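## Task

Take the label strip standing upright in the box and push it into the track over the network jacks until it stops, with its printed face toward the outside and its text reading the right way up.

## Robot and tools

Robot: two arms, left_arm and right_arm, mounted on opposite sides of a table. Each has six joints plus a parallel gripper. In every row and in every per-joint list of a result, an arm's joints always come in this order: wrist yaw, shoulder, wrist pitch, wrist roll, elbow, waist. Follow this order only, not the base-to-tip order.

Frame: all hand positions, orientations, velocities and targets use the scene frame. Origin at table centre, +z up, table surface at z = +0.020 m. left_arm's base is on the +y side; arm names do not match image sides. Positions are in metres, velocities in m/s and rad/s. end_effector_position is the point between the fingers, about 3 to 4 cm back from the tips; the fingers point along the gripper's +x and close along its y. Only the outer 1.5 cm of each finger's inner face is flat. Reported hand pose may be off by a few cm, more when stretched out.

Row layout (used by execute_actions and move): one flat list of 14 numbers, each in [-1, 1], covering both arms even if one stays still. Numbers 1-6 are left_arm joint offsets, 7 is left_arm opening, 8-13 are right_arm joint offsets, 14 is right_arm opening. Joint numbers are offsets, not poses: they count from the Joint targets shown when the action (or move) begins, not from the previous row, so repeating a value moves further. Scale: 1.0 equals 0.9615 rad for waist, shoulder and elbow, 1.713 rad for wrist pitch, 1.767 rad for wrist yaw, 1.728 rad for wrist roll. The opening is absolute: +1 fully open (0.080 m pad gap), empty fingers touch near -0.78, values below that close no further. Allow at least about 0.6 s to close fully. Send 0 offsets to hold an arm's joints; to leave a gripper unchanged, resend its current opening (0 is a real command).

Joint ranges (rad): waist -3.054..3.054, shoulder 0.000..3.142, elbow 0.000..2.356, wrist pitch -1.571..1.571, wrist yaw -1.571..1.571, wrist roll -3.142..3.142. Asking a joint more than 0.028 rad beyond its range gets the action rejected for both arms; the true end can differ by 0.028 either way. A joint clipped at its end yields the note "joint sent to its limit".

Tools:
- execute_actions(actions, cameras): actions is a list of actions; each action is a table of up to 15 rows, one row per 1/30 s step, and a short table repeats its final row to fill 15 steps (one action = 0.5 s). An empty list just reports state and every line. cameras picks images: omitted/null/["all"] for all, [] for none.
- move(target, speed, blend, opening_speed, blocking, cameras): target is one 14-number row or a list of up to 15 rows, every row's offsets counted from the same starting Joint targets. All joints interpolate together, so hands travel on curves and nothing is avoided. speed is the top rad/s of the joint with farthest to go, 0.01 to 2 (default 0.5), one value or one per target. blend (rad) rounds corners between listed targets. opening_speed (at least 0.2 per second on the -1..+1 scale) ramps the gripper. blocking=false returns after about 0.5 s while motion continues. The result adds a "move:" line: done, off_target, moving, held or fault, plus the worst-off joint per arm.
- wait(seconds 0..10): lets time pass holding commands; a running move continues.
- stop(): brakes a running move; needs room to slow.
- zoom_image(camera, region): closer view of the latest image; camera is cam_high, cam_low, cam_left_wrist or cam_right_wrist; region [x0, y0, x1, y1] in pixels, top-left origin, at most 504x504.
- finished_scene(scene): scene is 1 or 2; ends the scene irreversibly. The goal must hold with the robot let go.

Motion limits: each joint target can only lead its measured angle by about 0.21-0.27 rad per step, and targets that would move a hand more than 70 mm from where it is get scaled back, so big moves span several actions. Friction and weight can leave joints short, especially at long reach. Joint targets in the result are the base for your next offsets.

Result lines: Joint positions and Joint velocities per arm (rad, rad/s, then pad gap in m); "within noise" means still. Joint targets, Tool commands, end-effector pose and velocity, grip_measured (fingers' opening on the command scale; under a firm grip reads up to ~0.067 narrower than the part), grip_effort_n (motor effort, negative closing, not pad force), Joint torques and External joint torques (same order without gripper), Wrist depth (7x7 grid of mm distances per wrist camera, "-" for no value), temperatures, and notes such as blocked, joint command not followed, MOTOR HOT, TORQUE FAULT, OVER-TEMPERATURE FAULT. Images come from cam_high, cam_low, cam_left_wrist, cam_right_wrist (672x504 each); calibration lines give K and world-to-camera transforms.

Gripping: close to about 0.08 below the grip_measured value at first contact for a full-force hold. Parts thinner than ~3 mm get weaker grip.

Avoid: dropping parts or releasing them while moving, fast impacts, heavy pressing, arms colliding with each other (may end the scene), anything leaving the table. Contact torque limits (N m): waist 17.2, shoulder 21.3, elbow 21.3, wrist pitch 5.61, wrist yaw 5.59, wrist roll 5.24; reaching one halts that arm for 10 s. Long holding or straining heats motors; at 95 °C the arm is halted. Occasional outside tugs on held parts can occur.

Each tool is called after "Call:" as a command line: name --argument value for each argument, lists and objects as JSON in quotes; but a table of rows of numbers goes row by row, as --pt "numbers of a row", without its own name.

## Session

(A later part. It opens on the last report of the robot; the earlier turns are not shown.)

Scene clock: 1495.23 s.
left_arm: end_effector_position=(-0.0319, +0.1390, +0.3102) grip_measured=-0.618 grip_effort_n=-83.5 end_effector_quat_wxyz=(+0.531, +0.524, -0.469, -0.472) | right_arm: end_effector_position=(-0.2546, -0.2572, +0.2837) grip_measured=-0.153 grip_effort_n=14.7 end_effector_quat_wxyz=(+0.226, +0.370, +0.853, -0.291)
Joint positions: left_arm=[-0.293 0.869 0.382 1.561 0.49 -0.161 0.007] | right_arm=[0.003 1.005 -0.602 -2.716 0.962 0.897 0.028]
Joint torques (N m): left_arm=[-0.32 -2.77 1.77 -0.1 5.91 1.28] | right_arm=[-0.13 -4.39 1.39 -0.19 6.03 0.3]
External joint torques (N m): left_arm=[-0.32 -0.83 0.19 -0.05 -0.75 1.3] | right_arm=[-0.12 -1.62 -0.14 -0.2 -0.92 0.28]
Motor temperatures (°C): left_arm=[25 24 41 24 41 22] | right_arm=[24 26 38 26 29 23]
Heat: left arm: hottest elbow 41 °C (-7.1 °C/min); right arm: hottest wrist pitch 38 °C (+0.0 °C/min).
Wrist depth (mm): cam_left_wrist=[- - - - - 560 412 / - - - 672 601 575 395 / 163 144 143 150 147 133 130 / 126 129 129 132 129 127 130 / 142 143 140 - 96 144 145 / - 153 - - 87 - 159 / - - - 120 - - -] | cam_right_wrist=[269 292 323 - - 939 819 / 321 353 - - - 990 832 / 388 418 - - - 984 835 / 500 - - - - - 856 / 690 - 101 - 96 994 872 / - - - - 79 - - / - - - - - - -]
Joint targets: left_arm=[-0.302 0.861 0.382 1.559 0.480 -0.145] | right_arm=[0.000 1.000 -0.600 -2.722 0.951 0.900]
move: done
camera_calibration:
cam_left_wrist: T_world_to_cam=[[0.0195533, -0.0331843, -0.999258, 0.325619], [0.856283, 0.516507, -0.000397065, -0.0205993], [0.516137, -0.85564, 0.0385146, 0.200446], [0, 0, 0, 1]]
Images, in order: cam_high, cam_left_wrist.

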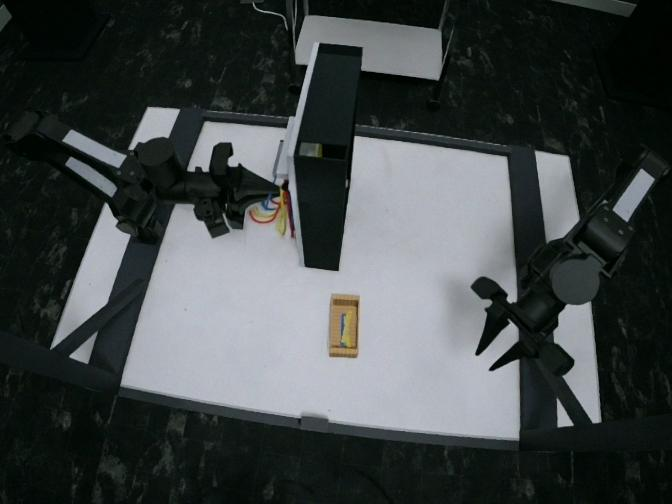

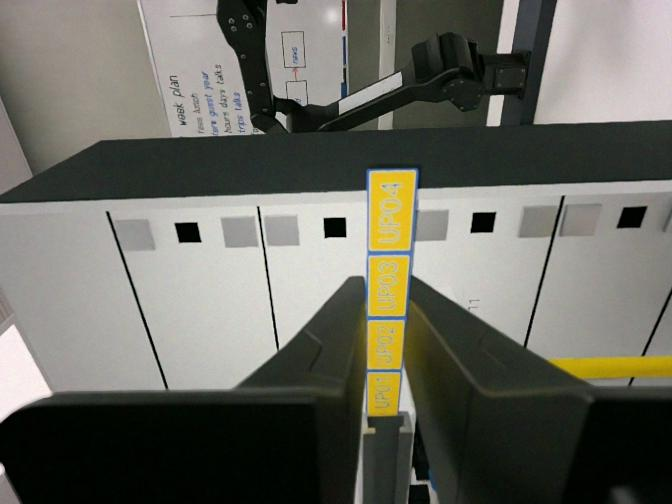

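Call:
move --target '[-0.0424,0.0198,0.0078,0,-0.0021,-0.0759,-0.72,0,0,0,0,0,0,-0.15]' --speed 0.1 --cameras '["cam_left_wrist", "cam_high"]'

Call:
zoom_image --camera "cam_left_wrist" --region '[350, 390, 414, 454]'

Call:
zoom_image --camera "cam_high" --region '[260, 155, 290, 195]'

Scene clock: 1549.40 s.
left_arm: end_effector_position=(-0.0370, +0.1402, +0.3090) grip_measured=-0.618 grip_effort_n=-83.5 end_effector_quat_wxyz=(+0.537, +0.530, -0.462, -0.466) | right_arm: end_effector_position=(-0.2546, -0.2572, +0.2837) grip_measured=-0.153 grip_effort_n=14.2 end_effector_quat_wxyz=(+0.226, +0.370, +0.853, -0.291)
Joint positions: left_arm=[-0.372 0.876 0.392 1.561 0.488 -0.214 0.007] | right_arm=[0.003 1.005 -0.602 -2.716 0.962 0.897 0.028]
Joint torques (N m): left_arm=[-0.19 -1.31 2.05 -0.09 5.89 -0.34] | right_arm=[-0.14 -4.34 1.41 -0.18 6.01 0.33]
External joint torques (N m): left_arm=[-0.19 0.65 0.48 -0.04 -0.75 -0.34] | right_arm=[-0.13 -1.61 -0.11 -0.2 -0.89 0.33]
Wrist depth (mm): cam_left_wrist=[- - - - 600 568 408 / - - - 681 600 536 390 / 160 145 151 149 147 132 130 / 127 130 130 130 131 131 131 / 148 145 142 - 95 147 148 / - 157 - - 87 - - / - - - 124 - - -] | cam_right_wrist=[268 293 323 - - 947 829 / 318 349 - - - 963 820 / 385 419 - - - 981 844 / 499 - - - - - 869 / 673 - 101 - 96 - 883 / - - - - 79 - - / - - - - - - -]
Joint targets: left_arm=[-0.377 0.880 0.396 1.559 0.478 -0.218] | right_arm=[0.000 1.000 -0.600 -2.722 0.951 0.900]
move: done
camera_calibration:
cam_left_wrist: T_world_to_cam=[[0.0201957, -0.0322364, -0.999276, 0.324378], [0.842598, 0.538543, -0.000344101, -0.0204634], [0.538164, -0.841981, 0.0380386, 0.203147], [0, 0, 0, 1]]
Images, in order: cam_high, cam_left_wrist.

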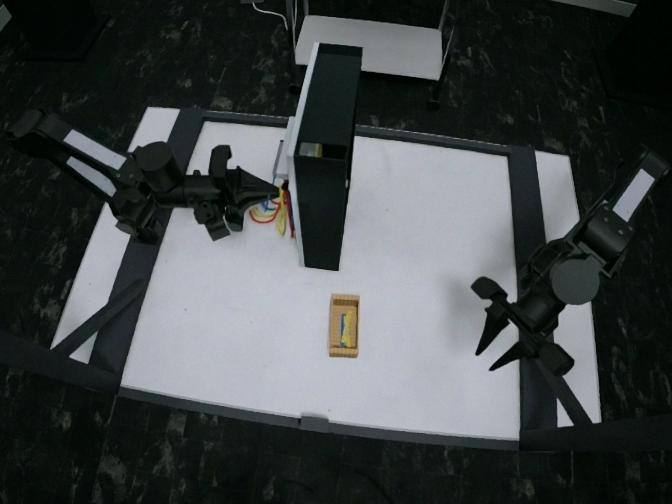

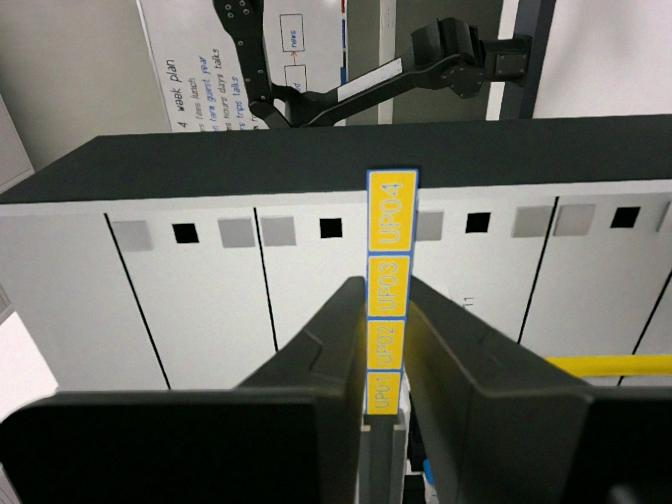

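Scaled by 7.875.

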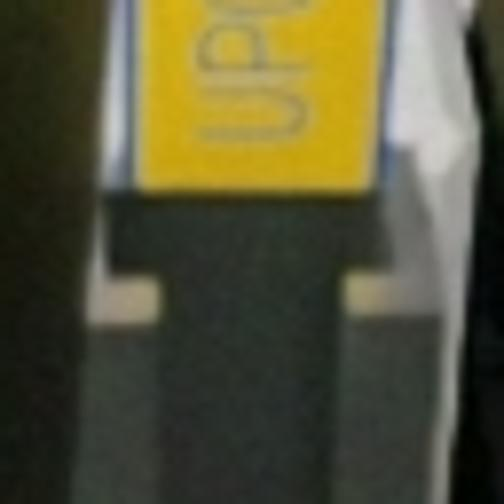

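Scaled by 12.600.

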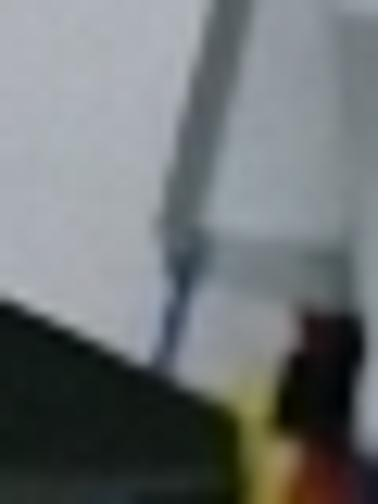

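Call:
move --pt "0.0057 -0.0125 -0.0023 0 0 0.0062 -0.72 0 0 0 0 0 0 -0.15" --pt "0.0342 -0.0218 -0.0067 0 -0.0018 0.0608 -0.72 0 0 0 0 0 0 -0.15" --speed 0.06 --cameras '["cam_left_wrist", "cam_high"]'

Call:
zoom_image --camera "cam_left_wrist" --region '[350, 390, 414, 454]'

Call:
zoom_image --camera "cam_high" --region '[260, 155, 290, 195]'

Scene clock: 1575.77 s.
left_arm: end_effector_position=(-0.0327, +0.1399, +0.3091) grip_measured=-0.618 grip_effort_n=-83.5 end_effector_quat_wxyz=(+0.532, +0.526, -0.467, -0.471) | right_arm: end_effector_position=(-0.2547, -0.2573, +0.2837) grip_measured=-0.153 grip_effort_n=14.7 end_effector_quat_wxyz=(+0.226, +0.370, +0.853, -0.291)
Joint positions: left_arm=[-0.312 0.867 0.383 1.561 0.486 -0.172 0.007] | right_arm=[0.003 1.005 -0.602 -2.716 0.962 0.897 0.028]
Joint torques (N m): left_arm=[-0.2 -2.77 1.8 -0.1 5.94 1.04] | right_arm=[-0.15 -4.28 1.4 -0.21 6.03 0.25]
External joint torques (N m): left_arm=[-0.2 -0.79 0.21 -0.05 -0.74 1.06] | right_arm=[-0.14 -1.58 -0.13 -0.23 -0.88 0.26]
Wrist depth (mm): cam_left_wrist=[- - - - - 568 405 / - - - 674 614 535 390 / 160 144 141 148 145 130 127 / 126 129 130 133 131 131 131 / 147 144 141 - 95 145 146 / - 155 - - 87 - 161 / - - - 120 - - -] | cam_right_wrist=[267 291 324 - - 946 828 / 323 351 - - - 978 844 / 386 418 - - - 982 840 / 501 - - - - - 842 / 674 - 101 - 96 996 866 / - - - - 80 - - / - - - - - - -]
Joint targets: left_arm=[-0.317 0.859 0.384 1.559 0.476 -0.159] | right_arm=[0.000 1.000 -0.600 -2.722 0.951 0.900]
move: done
camera_calibration:
cam_left_wrist: T_world_to_cam=[[0.0199285, -0.0319137, -0.999292, 0.324369], [0.852716, 0.522375, 0.000322646, -0.0215843], [0.521995, -0.852119, 0.0376235, 0.201653], [0, 0, 0, 1]]
Images, in order: cam_high, cam_left_wrist.

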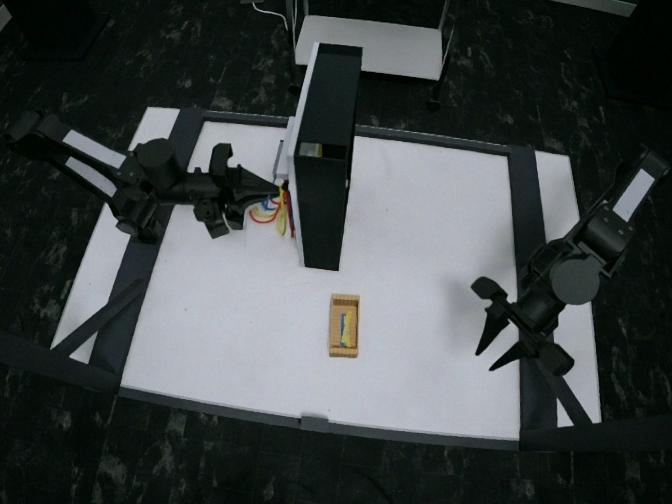

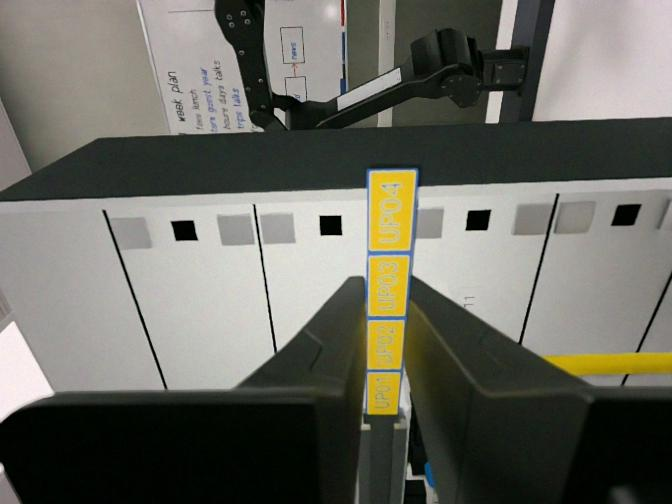

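Scaled by 7.875.

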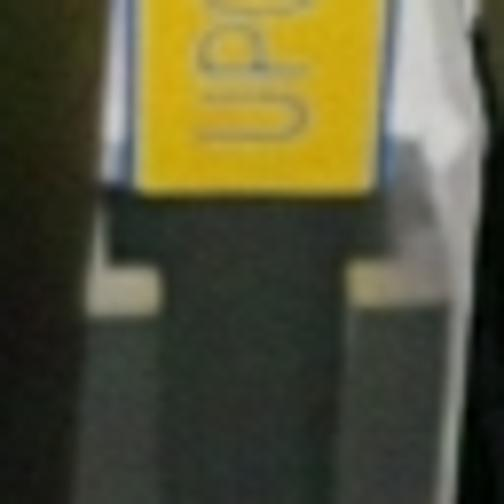

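Scaled by 12.600.

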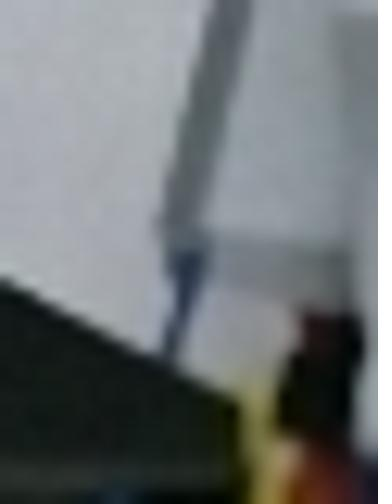

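Call:
move --target '[-0.0319,0,0.0029,0,0,-0.0576,-0.72,0,0,0,0,0,0,-0.15]' --speed 0.1 --cameras '["cam_left_wrist"]'

Call:
zoom_image --camera "cam_left_wrist" --region '[350, 390, 414, 454]'

Scene clock: 1617.10 s.
left_arm: end_effector_position=(-0.0362, +0.1416, +0.3095) grip_measured=-0.618 grip_effort_n=-83.5 end_effector_quat_wxyz=(+0.537, +0.529, -0.463, -0.466) | right_arm: end_effector_position=(-0.2547, -0.2573, +0.2837) grip_measured=-0.153 grip_effort_n=14.7 end_effector_quat_wxyz=(+0.226, +0.370, +0.853, -0.291)
Joint positions: left_arm=[-0.368 0.867 0.385 1.561 0.486 -0.21 0.007] | right_arm=[0.003 1.005 -0.602 -2.716 0.962 0.897 0.028]
Joint torques (N m): left_arm=[-0.18 -2.77 2.06 -0.1 5.96 -0.29] | right_arm=[-0.13 -4.31 1.41 -0.18 5.96 0.26]
External joint torques (N m): left_arm=[-0.19 -0.83 0.49 -0.05 -0.69 -0.29] | right_arm=[-0.11 -1.56 -0.14 -0.2 -0.99 0.26]
Motor temperatures (°C): left_arm=[25 24 42 24 36 22] | right_arm=[24 25 39 26 29 23]
Wrist depth (mm): cam_left_wrist=[- - - - 598 562 409 / - - - 670 584 543 394 / 158 144 151 146 143 131 128 / 129 132 132 135 133 133 133 / 147 147 144 - 95 145 146 / - 159 - - 97 - - / - - - - - - -] | cam_right_wrist=[270 294 325 - - 955 843 / 321 351 - - - 950 847 / 388 417 - - - 990 854 / 496 - - - - - 865 / 679 - 101 - 96 995 877 / - - - - 79 - - / - - - - - - -]
Joint targets: left_arm=[-0.373 0.859 0.389 1.559 0.476 -0.215] | right_arm=[0.000 1.000 -0.600 -2.722 0.951 0.900]
move: done
camera_calibration:
cam_left_wrist: T_world_to_cam=[[0.0199235, -0.0333684, -0.999245, 0.325074], [0.843008, 0.537899, -0.001154, -0.0215427], [0.537531, -0.842349, 0.0388467, 0.203737], [0, 0, 0, 1]]
Images, in order: cam_left_wrist.

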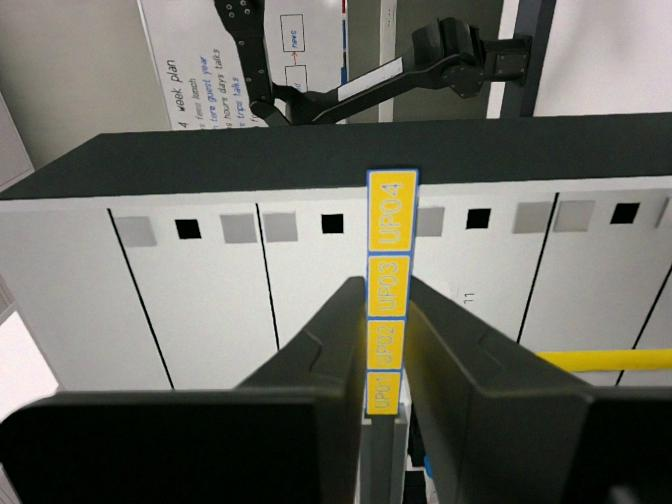

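Scaled by 7.875.

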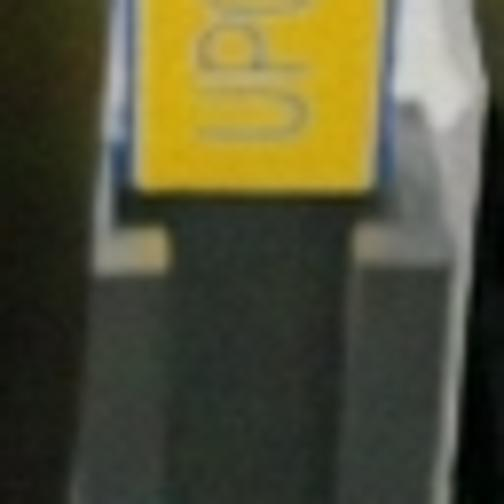

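Call:
move --target '[0.0243,0,0,0,0,0.0437,-0.72,0,0,0,0,0,0,-0.15]' --speed 0.06 --cameras '["cam_left_wrist", "cam_high"]'

Call:
zoom_image --camera "cam_left_wrist" --region '[350, 390, 414, 454]'

Call:
zoom_image --camera "cam_high" --region '[260, 155, 290, 195]'

Scene clock: 1656.67 s.
left_arm: end_effector_position=(-0.0307, +0.1405, +0.3095) grip_measured=-0.618 grip_effort_n=-83.5 end_effector_quat_wxyz=(+0.537, +0.530, -0.463, -0.465) | right_arm: end_effector_position=(-0.2547, -0.2573, +0.2837) grip_measured=-0.153 grip_effort_n=14.2 end_effector_quat_wxyz=(+0.226, +0.370, +0.853, -0.291)
Joint positions: left_arm=[-0.335 0.867 0.385 1.561 0.486 -0.177 0.007] | right_arm=[0.003 1.005 -0.602 -2.716 0.962 0.897 0.028]
Joint torques (N m): left_arm=[0.1 -2.72 2.05 -0.1 5.99 0.42] | right_arm=[-0.14 -4.3 1.41 -0.2 6.01 0.3]
External joint torques (N m): left_arm=[0.1 -0.74 0.45 -0.05 -0.74 0.42] | right_arm=[-0.13 -1.58 -0.11 -0.22 -0.88 0.33]
Wrist depth (mm): cam_left_wrist=[- - - - 576 555 411 / - - 620 637 578 184 179 / 129 128 123 129 122 123 122 / 127 130 131 133 131 131 132 / 145 146 143 - 95 144 141 / - 158 - - 87 - 163 / - - - 125 - - -] | cam_right_wrist=[269 293 323 - - 961 818 / 319 351 - - - 983 833 / 385 416 - - - 964 847 / 503 - - - - - 866 / 676 - 101 - 96 - 870 / - - - - 79 - - / - - - - - - -]
Joint targets: left_arm=[-0.330 0.859 0.389 1.559 0.476 -0.173] | right_arm=[0.000 1.000 -0.600 -2.722 0.951 0.900]
move: done
camera_calibration:
cam_left_wrist: T_world_to_cam=[[0.0200865, -0.0333932, -0.99924, 0.32494], [0.842803, 0.538221, -0.00104478, -0.0256522], [0.537847, -0.842142, 0.0389549, 0.199726], [0, 0, 0, 1]]
Images, in order: cam_high, cam_left_wrist.

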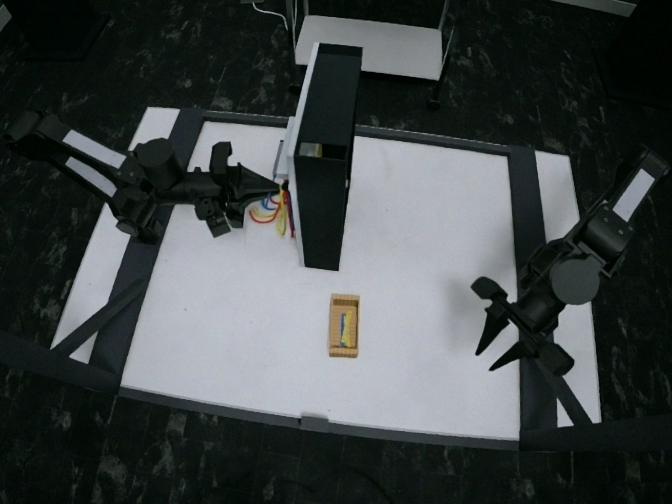

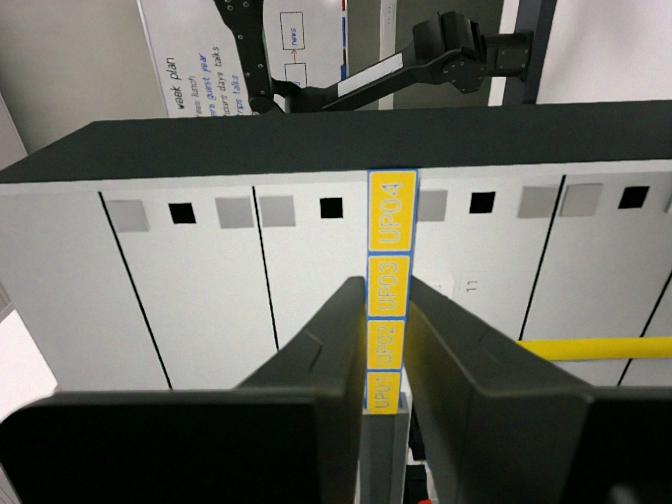

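Scaled by 7.875.

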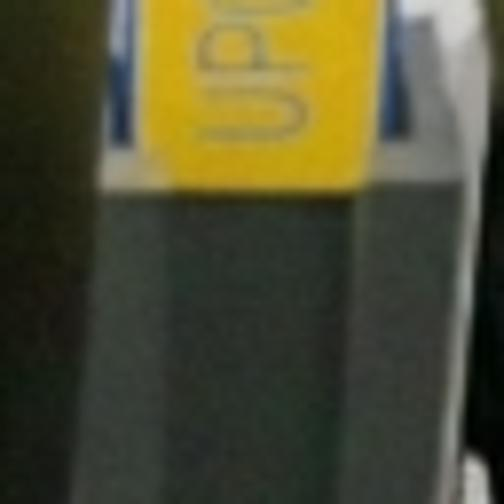

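Scaled by 12.600.

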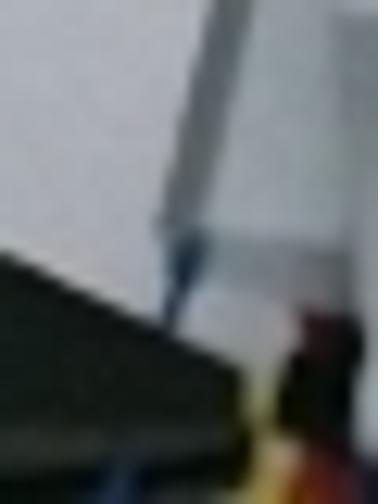

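Call:
move --target '[0.0367,-0.009,-0.0053,0,-0.0036,0.0674,-0.72,0,0,0,0,0,0,-0.15]' --speed 0.06 --cameras '["cam_left_wrist", "cam_high"]'

Call:
zoom_image --camera "cam_left_wrist" --region '[340, 364, 440, 464]'

Call:
zoom_image --camera "cam_high" --region '[260, 155, 290, 195]'

Scene clock: 1681.33 s.
left_arm: end_effector_position=(-0.0199, +0.1402, +0.3093) grip_measured=-0.618 grip_effort_n=-83.5 end_effector_quat_wxyz=(+0.537, +0.530, -0.463, -0.465) | right_arm: end_effector_position=(-0.2547, -0.2573, +0.2837) grip_measured=-0.153 grip_effort_n=14.7 end_effector_quat_wxyz=(+0.226, +0.370, +0.853, -0.291)
Joint positions: left_arm=[-0.27 0.858 0.379 1.561 0.483 -0.112 0.007] | right_arm=[0.003 1.005 -0.602 -2.716 0.962 0.897 0.028]
Joint torques (N m): left_arm=[0.14 -2.74 1.78 -0.1 5.93 0.43] | right_arm=[-0.15 -4.28 1.4 -0.2 5.99 0.29]
External joint torques (N m): left_arm=[0.14 -0.81 0.19 -0.06 -0.73 0.42] | right_arm=[-0.13 -1.56 -0.12 -0.21 -0.91 0.29]
Wrist depth (mm): cam_left_wrist=[- - - - 565 560 410 / - 161 155 168 145 140 137 / 119 115 117 115 116 117 118 / 127 130 133 133 128 131 131 / 148 146 142 - 95 143 151 / - 157 - - 87 - 164 / - - - 124 - - -] | cam_right_wrist=[270 291 324 - - 934 807 / 320 349 - - - 980 831 / 386 419 - - - 998 848 / 503 - - - - - 855 / 689 - 101 - 96 986 873 / - - - - 79 - - / - - - - - - -]
Joint targets: left_arm=[-0.265 0.851 0.380 1.559 0.473 -0.108] | right_arm=[0.000 1.000 -0.600 -2.722 0.951 0.900]
move: done
camera_calibration:
cam_left_wrist: T_world_to_cam=[[0.0204327, -0.0330643, -0.999244, 0.3245], [0.842803, 0.538222, -0.000575602, -0.0347963], [0.537834, -0.842154, 0.038864, 0.193691], [0, 0, 0, 1]]
Images, in order: cam_high, cam_left_wrist.

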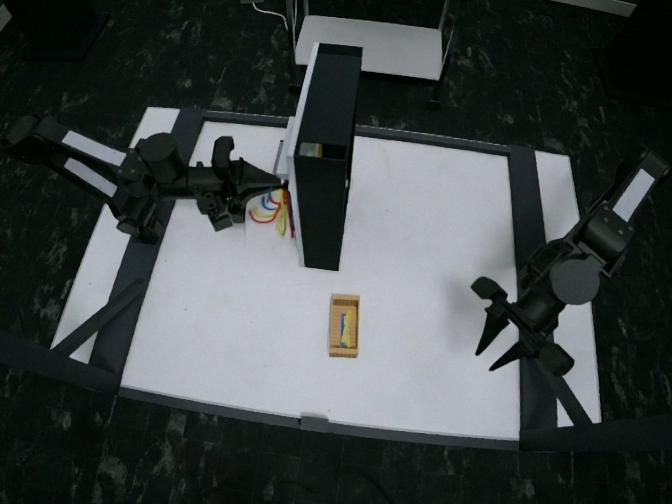

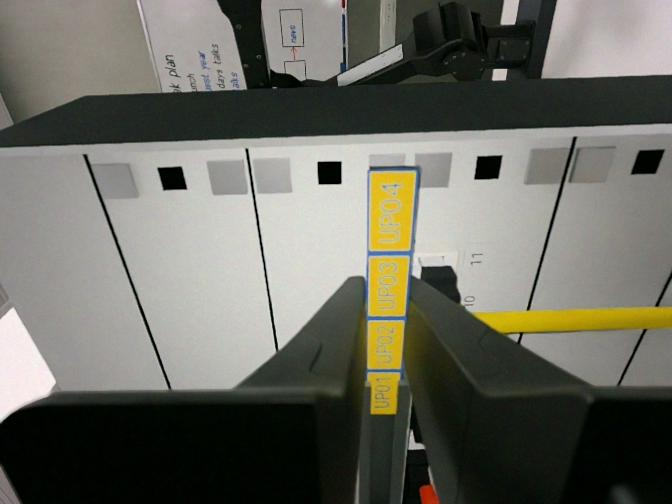

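Scaled by 5.040.

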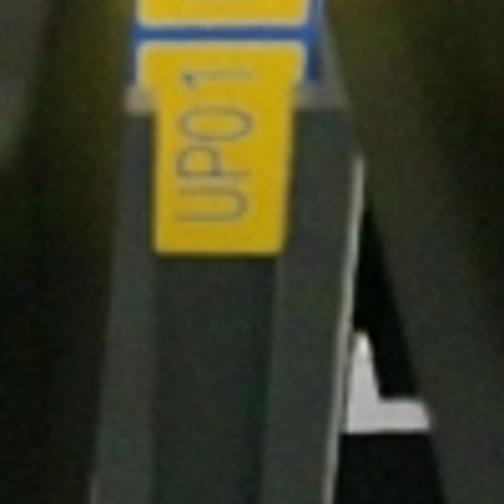

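Scaled by 12.600.

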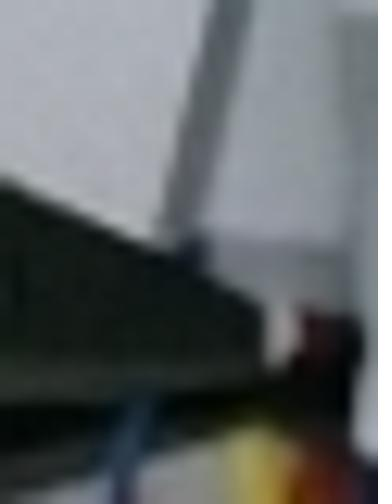

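Call:
move --target '[0.0561,-0.0063,-0.0019,0,-0.0029,0.1032,-0.72,0,0,0,0,0,0,-0.15]' --speed 0.06 --cameras '["cam_left_wrist", "cam_high"]'

Call:
zoom_image --camera "cam_left_wrist" --region '[340, 264, 480, 444]'

Call:
zoom_image --camera "cam_high" --region '[245, 135, 305, 215]'

Scene clock: 1702.80 s.
left_arm: end_effector_position=(-0.0101, +0.1405, +0.3094) grip_measured=-0.618 grip_effort_n=-83.5 end_effector_quat_wxyz=(+0.531, +0.523, -0.471, -0.472) | right_arm: end_effector_position=(-0.2547, -0.2573, +0.2837) grip_measured=-0.153 grip_effort_n=14.2 end_effector_quat_wxyz=(+0.226, +0.370, +0.853, -0.291)
Joint positions: left_arm=[-0.157 0.846 0.375 1.561 0.478 -0.027 0.007] | right_arm=[0.003 1.005 -0.602 -2.716 0.962 0.897 0.028]
Joint torques (N m): left_arm=[-0.35 -1.93 1.9 -0.1 6.2 1.47] | right_arm=[-0.14 -4.3 1.41 -0.18 6.01 0.27]
External joint torques (N m): left_arm=[-0.35 -0.07 0.3 -0.05 -0.49 1.45] | right_arm=[-0.13 -1.59 -0.13 -0.19 -0.93 0.29]
Wrist depth (mm): cam_left_wrist=[- - - - 602 573 408 / - 150 143 140 132 149 124 / 121 117 120 117 117 119 119 / 130 130 133 133 122 131 131 / 147 145 142 - 96 145 149 / - 155 - - - - 159 / - - - 120 - - -] | cam_right_wrist=[268 292 323 - - 950 808 / 319 349 - - - 983 824 / 387 418 - - - - 848 / 504 - - - - - 855 / 687 - 101 - 96 - 861 / - - - - 80 - - / - - - - - - -]
Joint targets: left_arm=[-0.166 0.844 0.377 1.559 0.470 -0.009] | right_arm=[0.000 1.000 -0.600 -2.722 0.951 0.900]
move: done
camera_calibration:
cam_left_wrist: T_world_to_cam=[[0.0198529, -0.0359695, -0.999156, 0.324763], [0.857854, 0.513891, -0.00145473, -0.0394154], [0.513509, -0.857101, 0.0410588, 0.189885], [0, 0, 0, 1]]
Images, in order: cam_high, cam_left_wrist.

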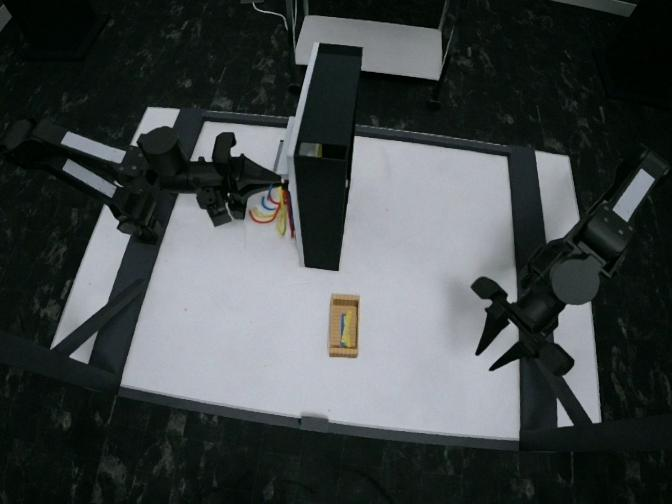

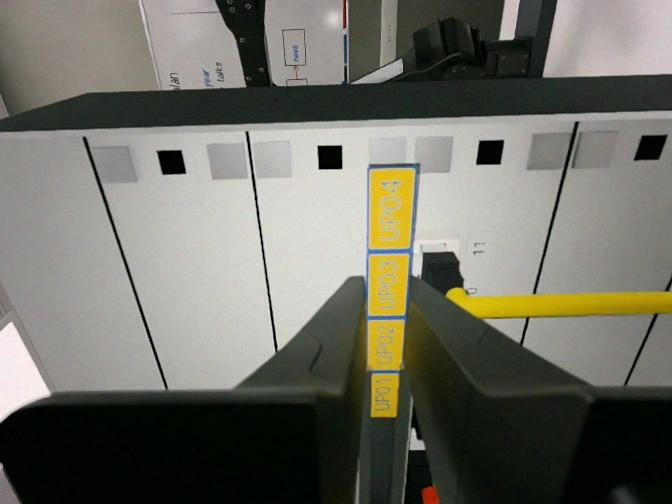

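Scaled by 2.800.

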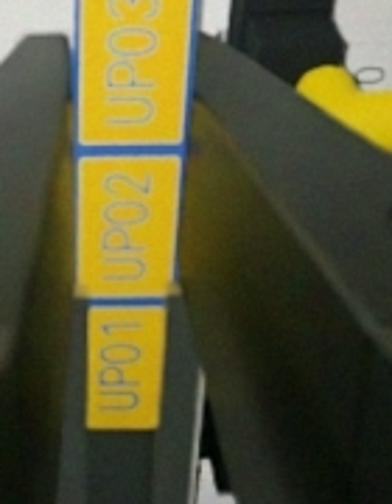

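Scaled by 6.300.

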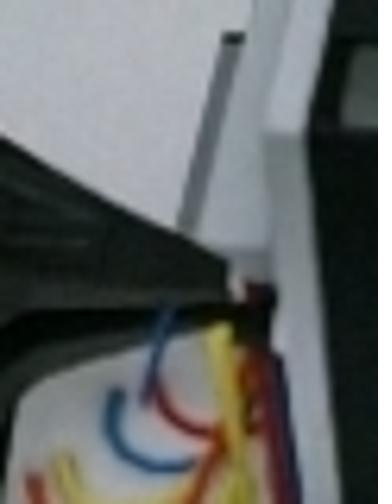

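Call:
move --pt "-0.008 0 0 0 0 0 -0.72 0 0 0 0 0 0 -0.15" --pt "0.0187 0 0 0 0 0.0489 -0.72 0 0 0 0 0 0 -0.15" --speed 0.06 --cameras '["cam_left_wrist", "cam_high"]'

Call:
zoom_image --camera "cam_left_wrist" --region '[340, 264, 480, 444]'

Call:
zoom_image --camera "cam_high" --region '[245, 135, 305, 215]'

Scene clock: 1723.43 s.
left_arm: end_effector_position=(-0.0067, +0.1407, +0.3093) grip_measured=-0.618 grip_effort_n=-83.5 end_effector_quat_wxyz=(+0.528, +0.519, -0.475, -0.476) | right_arm: end_effector_position=(-0.2547, -0.2573, +0.2837) grip_measured=-0.153 grip_effort_n=14.2 end_effector_quat_wxyz=(+0.226, +0.370, +0.853, -0.291)
Joint positions: left_arm=[-0.108 0.843 0.374 1.561 0.476 0.007 0.007] | right_arm=[0.003 1.005 -0.602 -2.716 0.962 0.897 0.028]
Joint torques (N m): left_arm=[-0.84 -1.51 1.97 -0.1 6.42 2.54] | right_arm=[-0.14 -4.28 1.41 -0.18 6 0.3]
External joint torques (N m): left_arm=[-0.84 0.26 0.39 -0.05 -0.21 2.54] | right_arm=[-0.13 -1.53 -0.13 -0.2 -0.95 0.3]
Wrist depth (mm): cam_left_wrist=[- - - - - 565 411 / - 163 153 176 140 137 131 / 121 118 120 118 120 120 120 / 130 130 133 133 128 131 131 / 147 144 141 - 96 144 148 / - 154 - - 87 - 154 / - - - 120 - - -] | cam_right_wrist=[268 294 324 - - 947 817 / 319 350 - - - 968 831 / 389 420 - - - 980 851 / 502 - - - - 994 844 / 682 - 101 - 96 - 877 / - - - - 79 - - / - - - - - - -]
Joint targets: left_arm=[-0.133 0.845 0.377 1.559 0.470 0.038] | right_arm=[0.000 1.000 -0.600 -2.722 0.951 0.900]
move: off_target (left_arm); left_arm: the waist is farthest, 0.031 rad from its target
camera_calibration:
cam_left_wrist: T_world_to_cam=[[0.0196325, -0.0366538, -0.999135, 0.324727], [0.865405, 0.501072, -0.00137733, -0.0405614], [0.500689, -0.864629, 0.0415576, 0.189113], [0, 0, 0, 1]]
Images, in order: cam_high, cam_left_wrist.

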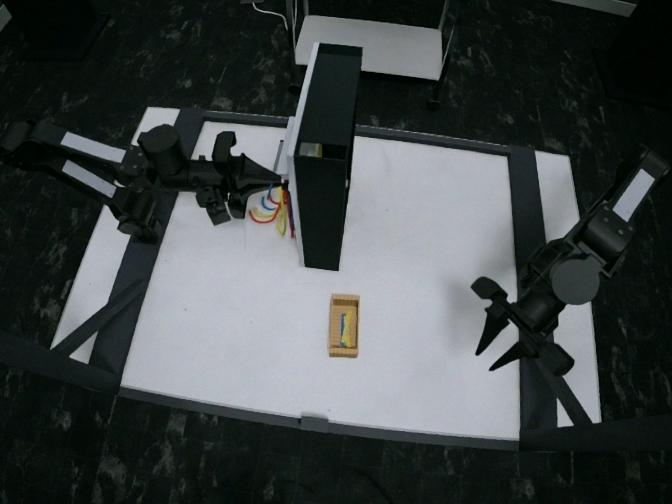

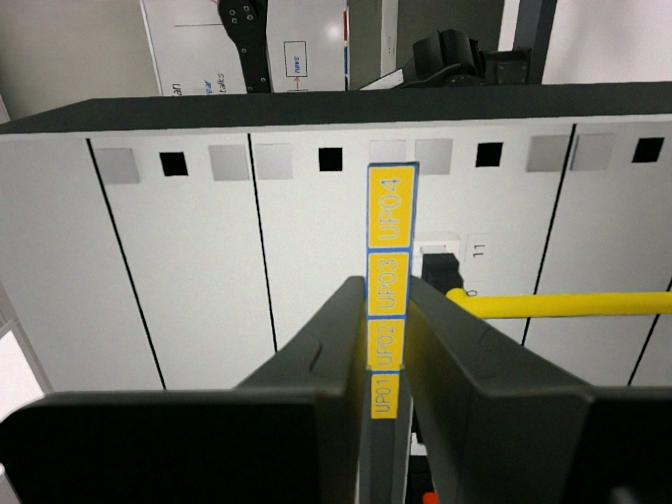

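Scaled by 2.800.

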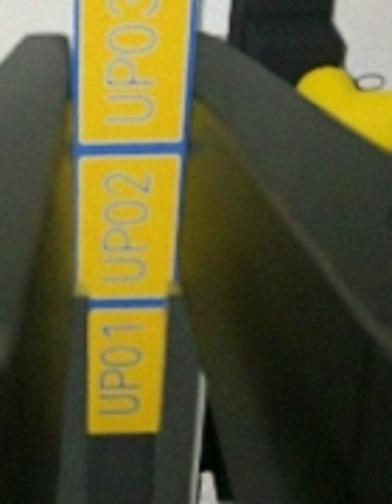

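Scaled by 6.300.

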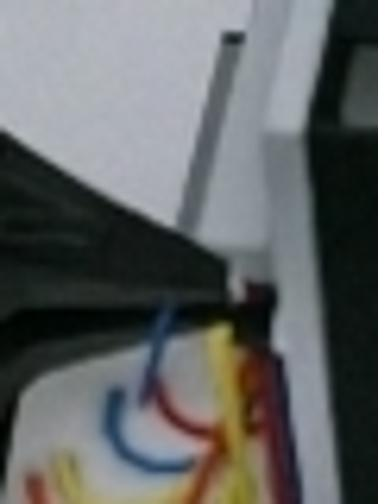

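Call:
zoom_image --camera "cam_left_wrist" --region '[350, 350, 420, 430]'

Call:
zoom_image --camera "cam_left_wrist" --region '[380, 220, 500, 340]'

Scaled by 6.300.

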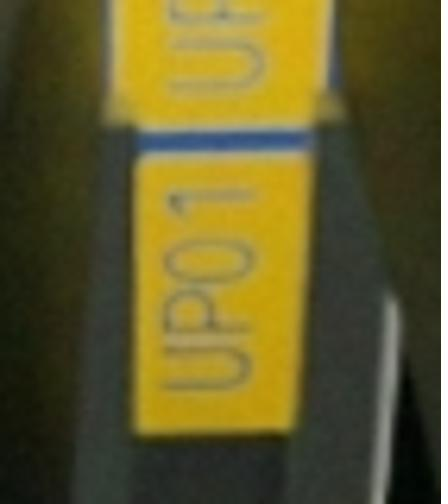

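Scaled by 4.200.

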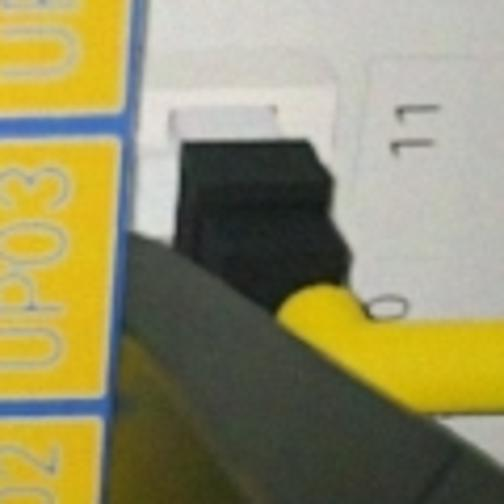

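Call:
move --target '[-0.0096,0,0,0,0,-0.0354,-0.72,0,0,0,0,0,0,-0.15]' --speed 0.06 --cameras '["cam_left_wrist"]'

Call:
zoom_image --camera "cam_left_wrist" --region '[340, 264, 480, 444]'

Scene clock: 1792.83 s.
left_arm: end_effector_position=(-0.0090, +0.1408, +0.3093) grip_measured=-0.618 grip_effort_n=-83.5 end_effector_quat_wxyz=(+0.528, +0.519, -0.474, -0.476) | right_arm: end_effector_position=(-0.2547, -0.2573, +0.2837) grip_measured=-0.153 grip_effort_n=14.2 end_effector_quat_wxyz=(+0.226, +0.370, +0.853, -0.291)
Joint positions: left_arm=[-0.125 0.843 0.374 1.561 0.476 -0.009 0.007] | right_arm=[0.003 1.005 -0.602 -2.716 0.962 0.897 0.028]
Joint torques (N m): left_arm=[-0.81 -1.52 1.98 -0.1 6.48 1.04] | right_arm=[-0.14 -4.33 1.43 -0.19 6.03 0.27]
External joint torques (N m): left_arm=[-0.81 0.34 0.36 -0.05 -0.25 1.04] | right_arm=[-0.13 -1.59 -0.11 -0.21 -0.89 0.26]
Wrist depth (mm): cam_left_wrist=[- - - - - 572 411 / - 154 150 169 136 157 126 / 121 117 119 117 117 120 120 / 130 130 133 133 126 131 131 / 148 145 141 - 95 145 148 / - 154 - - - - 159 / - - - 121 - - -] | cam_right_wrist=[268 292 325 - - 956 824 / 320 351 - - - 950 844 / 388 416 - - - 995 842 / 498 - - - - 995 849 / 682 - 101 - 96 995 870 / - - - - 79 - - / - - - - - - -]
Joint targets: left_arm=[-0.150 0.845 0.377 1.559 0.470 0.004] | right_arm=[0.000 1.000 -0.600 -2.722 0.951 0.900]
move: done
camera_calibration:
cam_left_wrist: T_world_to_cam=[[0.0195783, -0.0366139, -0.999138, 0.324768], [0.864447, 0.502721, -0.00148343, -0.038805], [0.502342, -0.863673, 0.0414932, 0.190241], [0, 0, 0, 1]]
Images, in order: cam_left_wrist.

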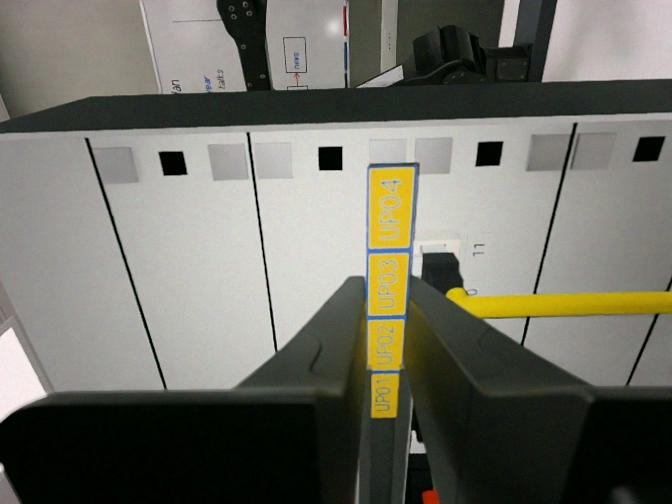

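Scaled by 2.800.

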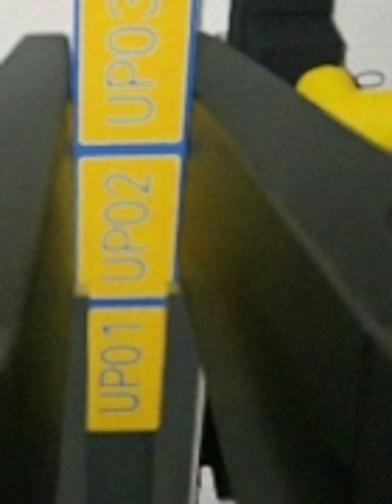

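Call:
move --target '[0.01,0,0,0,0,-0.005,-0.5,0,0,0,0,0,0,-0.15]' --speed 0.06 --opening_speed 0.2 --cameras '["cam_left_wrist", "cam_high"]'

Call:
zoom_image --camera "cam_left_wrist" --region '[340, 144, 480, 444]'

Call:
zoom_image --camera "cam_high" --region '[245, 135, 305, 215]'

Scene clock: 1813.27 s.
left_arm: end_effector_position=(-0.0100, +0.1407, +0.3095) grip_measured=-0.502 grip_effort_n=5.3 end_effector_quat_wxyz=(+0.527, +0.518, -0.476, -0.477) | right_arm: end_effector_position=(-0.2547, -0.2573, +0.2837) grip_measured=-0.153 grip_effort_n=14.2 end_effector_quat_wxyz=(+0.226, +0.370, +0.853, -0.291)
Joint positions: left_arm=[-0.122 0.843 0.375 1.561 0.476 -0.01 0.012] | right_arm=[0.003 1.005 -0.602 -2.716 0.962 0.897 0.028]
Joint torques (N m): left_arm=[-0.37 -1.43 1.91 -0.07 6.46 0.81] | right_arm=[-0.14 -4.29 1.39 -0.2 5.98 0.23]
External joint torques (N m): left_arm=[-0.37 0.4 0.32 -0.02 -0.2 0.82] | right_arm=[-0.13 -1.51 -0.17 -0.21 -1.04 0.21]
Wrist depth (mm): cam_left_wrist=[- - - - - 570 411 / - 144 138 135 126 144 121 / 121 117 119 119 119 119 119 / 130 130 133 131 126 131 131 / 147 144 139 - 93 144 145 / - - - - 86 - 159 / - - - 122 - - -] | cam_right_wrist=[268 293 322 - - 962 820 / 323 350 - - - 948 828 / 388 418 - - - 973 836 / 498 - - - - - 854 / 684 - 101 - 96 - 891 / - - - - 79 - - / - - - - - - -]
Joint targets: left_arm=[-0.132 0.845 0.377 1.559 0.470 0.000] | right_arm=[0.000 1.000 -0.600 -2.722 0.951 0.900]
move: done
camera_calibration:
cam_left_wrist: T_world_to_cam=[[0.0190068, -0.0375158, -0.999115, 0.325066], [0.86712, 0.498094, -0.0022072, -0.0369631], [0.497736, -0.866311, 0.0419979, 0.190871], [0, 0, 0, 1]]
Images, in order: cam_high, cam_left_wrist.

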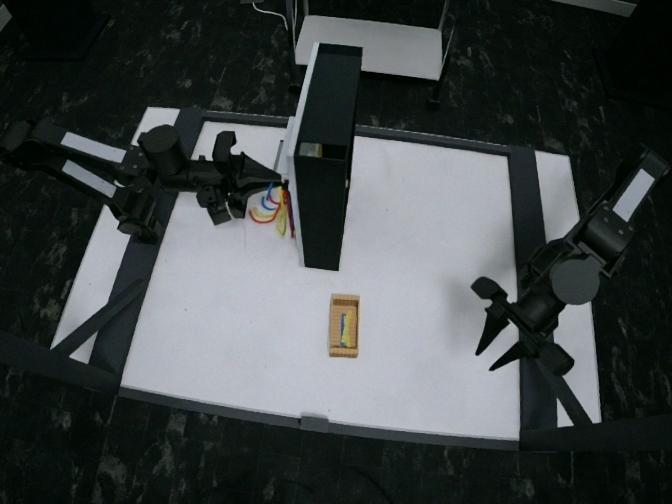

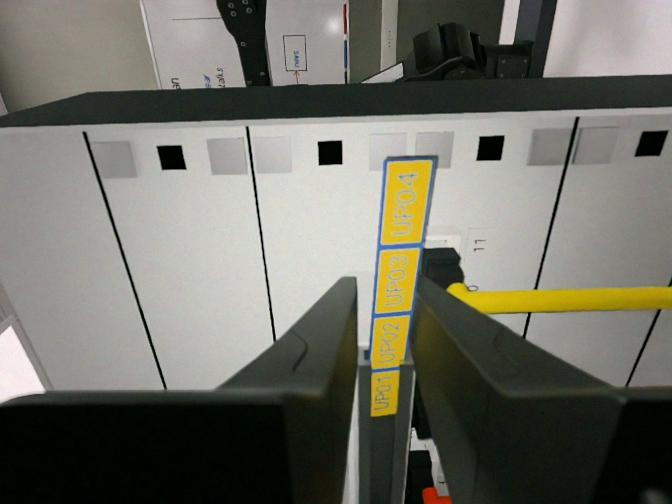

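Scaled by 1.680.

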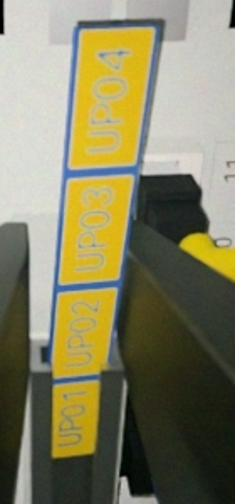

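Scaled by 6.300.

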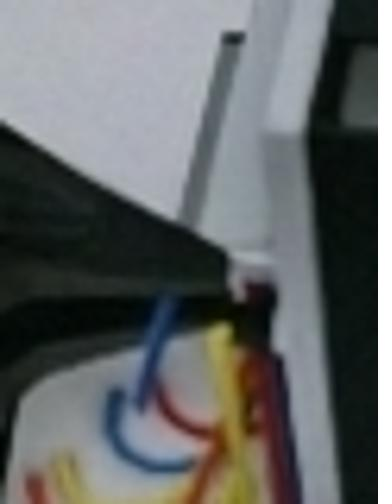

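Call:
move --target '[-0.0798,0.0174,0.0121,0,0,-0.1666,-0.5,0,0,0,0,0,0,-0.15]' --speed 0.12 --cameras '["cam_left_wrist", "cam_high"]'

Call:
zoom_image --camera "cam_left_wrist" --region '[320, 194, 480, 504]'

Call:
zoom_image --camera "cam_high" --region '[245, 135, 305, 215]'

Scene clock: 1851.07 s.
left_arm: end_effector_position=(-0.0339, +0.1409, +0.3094) grip_measured=-0.501 grip_effort_n=5.8 end_effector_quat_wxyz=(+0.529, +0.516, -0.476, -0.476) | right_arm: end_effector_position=(-0.2547, -0.2573, +0.2837) grip_measured=-0.153 grip_effort_n=14.2 end_effector_quat_wxyz=(+0.226, +0.370, +0.853, -0.291)
Joint positions: left_arm=[-0.268 0.858 0.394 1.561 0.476 -0.156 0.012] | right_arm=[0.003 1.005 -0.602 -2.716 0.962 0.897 0.028]
Joint torques (N m): left_arm=[-0.19 -1.23 2.06 -0.08 6.42 -0.3] | right_arm=[-0.14 -4.29 1.41 -0.19 6.02 0.29]
External joint torques (N m): left_arm=[-0.19 0.66 0.48 -0.03 -0.21 -0.31] | right_arm=[-0.13 -1.55 -0.14 -0.21 -0.92 0.29]
Heat: left arm: hottest wrist pitch 46 °C (+1.0 °C/min); right arm: hottest wrist pitch 40 °C (+0.0 °C/min).
Wrist depth (mm): cam_left_wrist=[- - 521 - - 579 411 / - - - 697 599 579 398 / 163 145 155 140 137 134 131 / 131 131 131 128 131 131 131 / 145 145 139 - 94 145 145 / - - - - 85 - 159 / - - - 123 - - -] | cam_right_wrist=[267 292 323 - - 945 814 / 321 350 - - - 976 824 / 385 421 - - - - 847 / 506 - - - - 994 860 / 675 - 101 - 96 - 875 / - - - - 79 - - / - - - - - - -]
Joint targets: left_arm=[-0.273 0.861 0.398 1.559 0.470 -0.161] | right_arm=[0.000 1.000 -0.600 -2.722 0.951 0.900]
move: done
camera_calibration:
cam_left_wrist: T_world_to_cam=[[0.017115, -0.0418894, -0.998976, 0.325906], [0.866736, 0.498731, -0.0060636, -0.0152508], [0.498474, -0.865744, 0.0448428, 0.201963], [0, 0, 0, 1]]
Images, in order: cam_high, cam_left_wrist.

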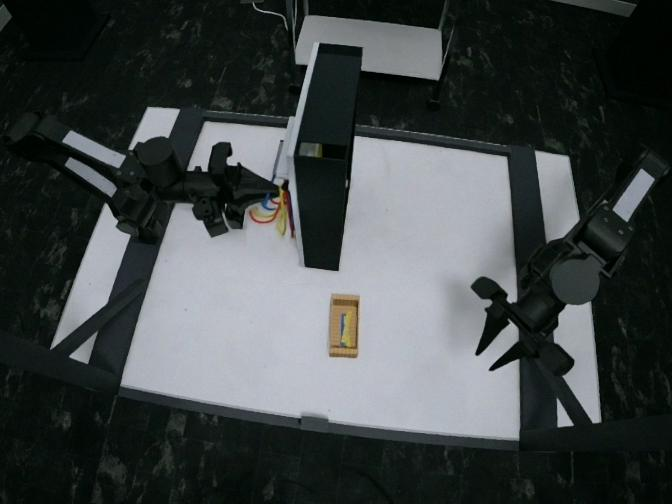

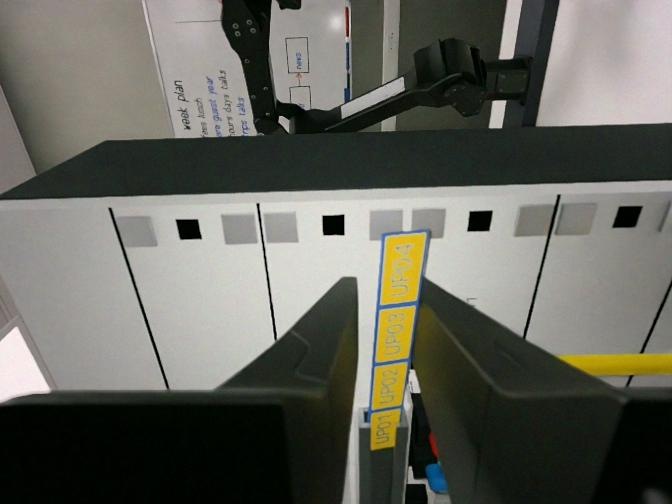

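Scaled by 1.626.

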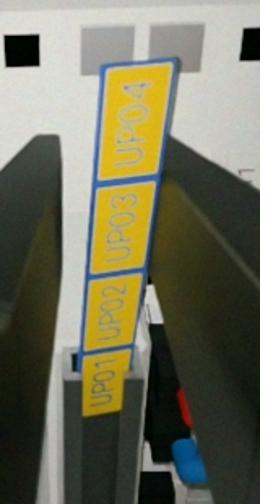

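Scaled by 6.300.

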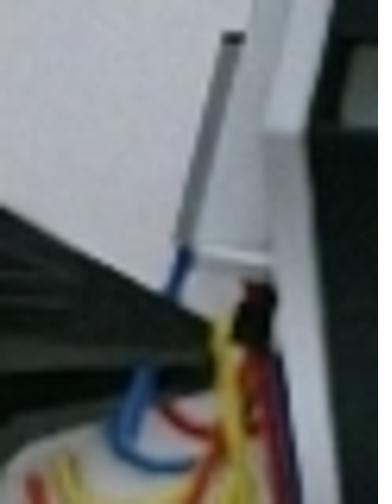

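Call:
move --target '[0,0,0,0,0,0,-0.72,0,0,0,0,0,0,-0.15]' --speed 0.12 --opening_speed 0.25 --cameras '["cam_left_wrist"]'

Call:
zoom_image --camera "cam_left_wrist" --region '[340, 204, 480, 484]'

Scene clock: 1866.23 s.
left_arm: end_effector_position=(-0.0339, +0.1409, +0.3094) grip_measured=-0.630 grip_effort_n=-83.5 end_effector_quat_wxyz=(+0.529, +0.516, -0.476, -0.476) | right_arm: end_effector_position=(-0.2547, -0.2573, +0.2837) grip_measured=-0.153 grip_effort_n=14.2 end_effector_quat_wxyz=(+0.226, +0.370, +0.853, -0.291)
Joint positions: left_arm=[-0.269 0.858 0.394 1.561 0.476 -0.157 0.007] | right_arm=[0.003 1.005 -0.602 -2.716 0.962 0.897 0.028]
Joint torques (N m): left_arm=[-0.17 -1.22 2.06 -0.09 6.44 -0.28] | right_arm=[-0.13 -4.32 1.42 -0.19 6.01 0.24]
External joint torques (N m): left_arm=[-0.17 0.66 0.49 -0.05 -0.2 -0.3] | right_arm=[-0.12 -1.57 -0.12 -0.21 -0.95 0.23]
Wrist depth (mm): cam_left_wrist=[- - 516 - - 579 413 / - - - 694 603 576 415 / 164 145 154 139 137 134 131 / 131 131 131 131 131 131 131 / 145 145 142 - 94 145 145 / - 156 - - 87 - 159 / - - - 120 - - -] | cam_right_wrist=[270 292 324 - - 949 811 / 319 351 - - - 967 832 / 386 417 - - - 984 846 / 505 - - - - - 859 / 680 - 101 - 96 996 876 / - - - - 79 - - / - - - - - - -]
Joint targets: left_arm=[-0.274 0.861 0.398 1.559 0.470 -0.161] | right_arm=[0.000 1.000 -0.600 -2.722 0.951 0.900]
move: done
camera_calibration:
cam_left_wrist: T_world_to_cam=[[0.0171218, -0.0418813, -0.998976, 0.325905], [0.866545, 0.499061, -0.00607077, -0.0153057], [0.498805, -0.865554, 0.0448368, 0.201966], [0, 0, 0, 1]]
Images, in order: cam_left_wrist.

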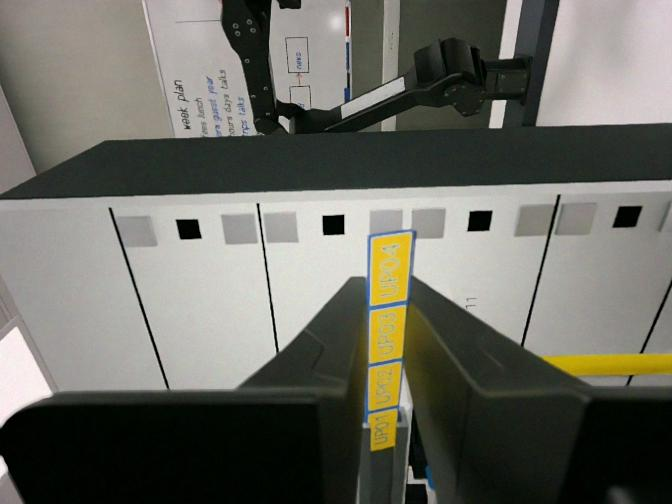

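Scaled by 1.800.

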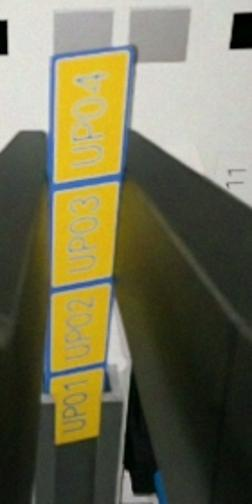

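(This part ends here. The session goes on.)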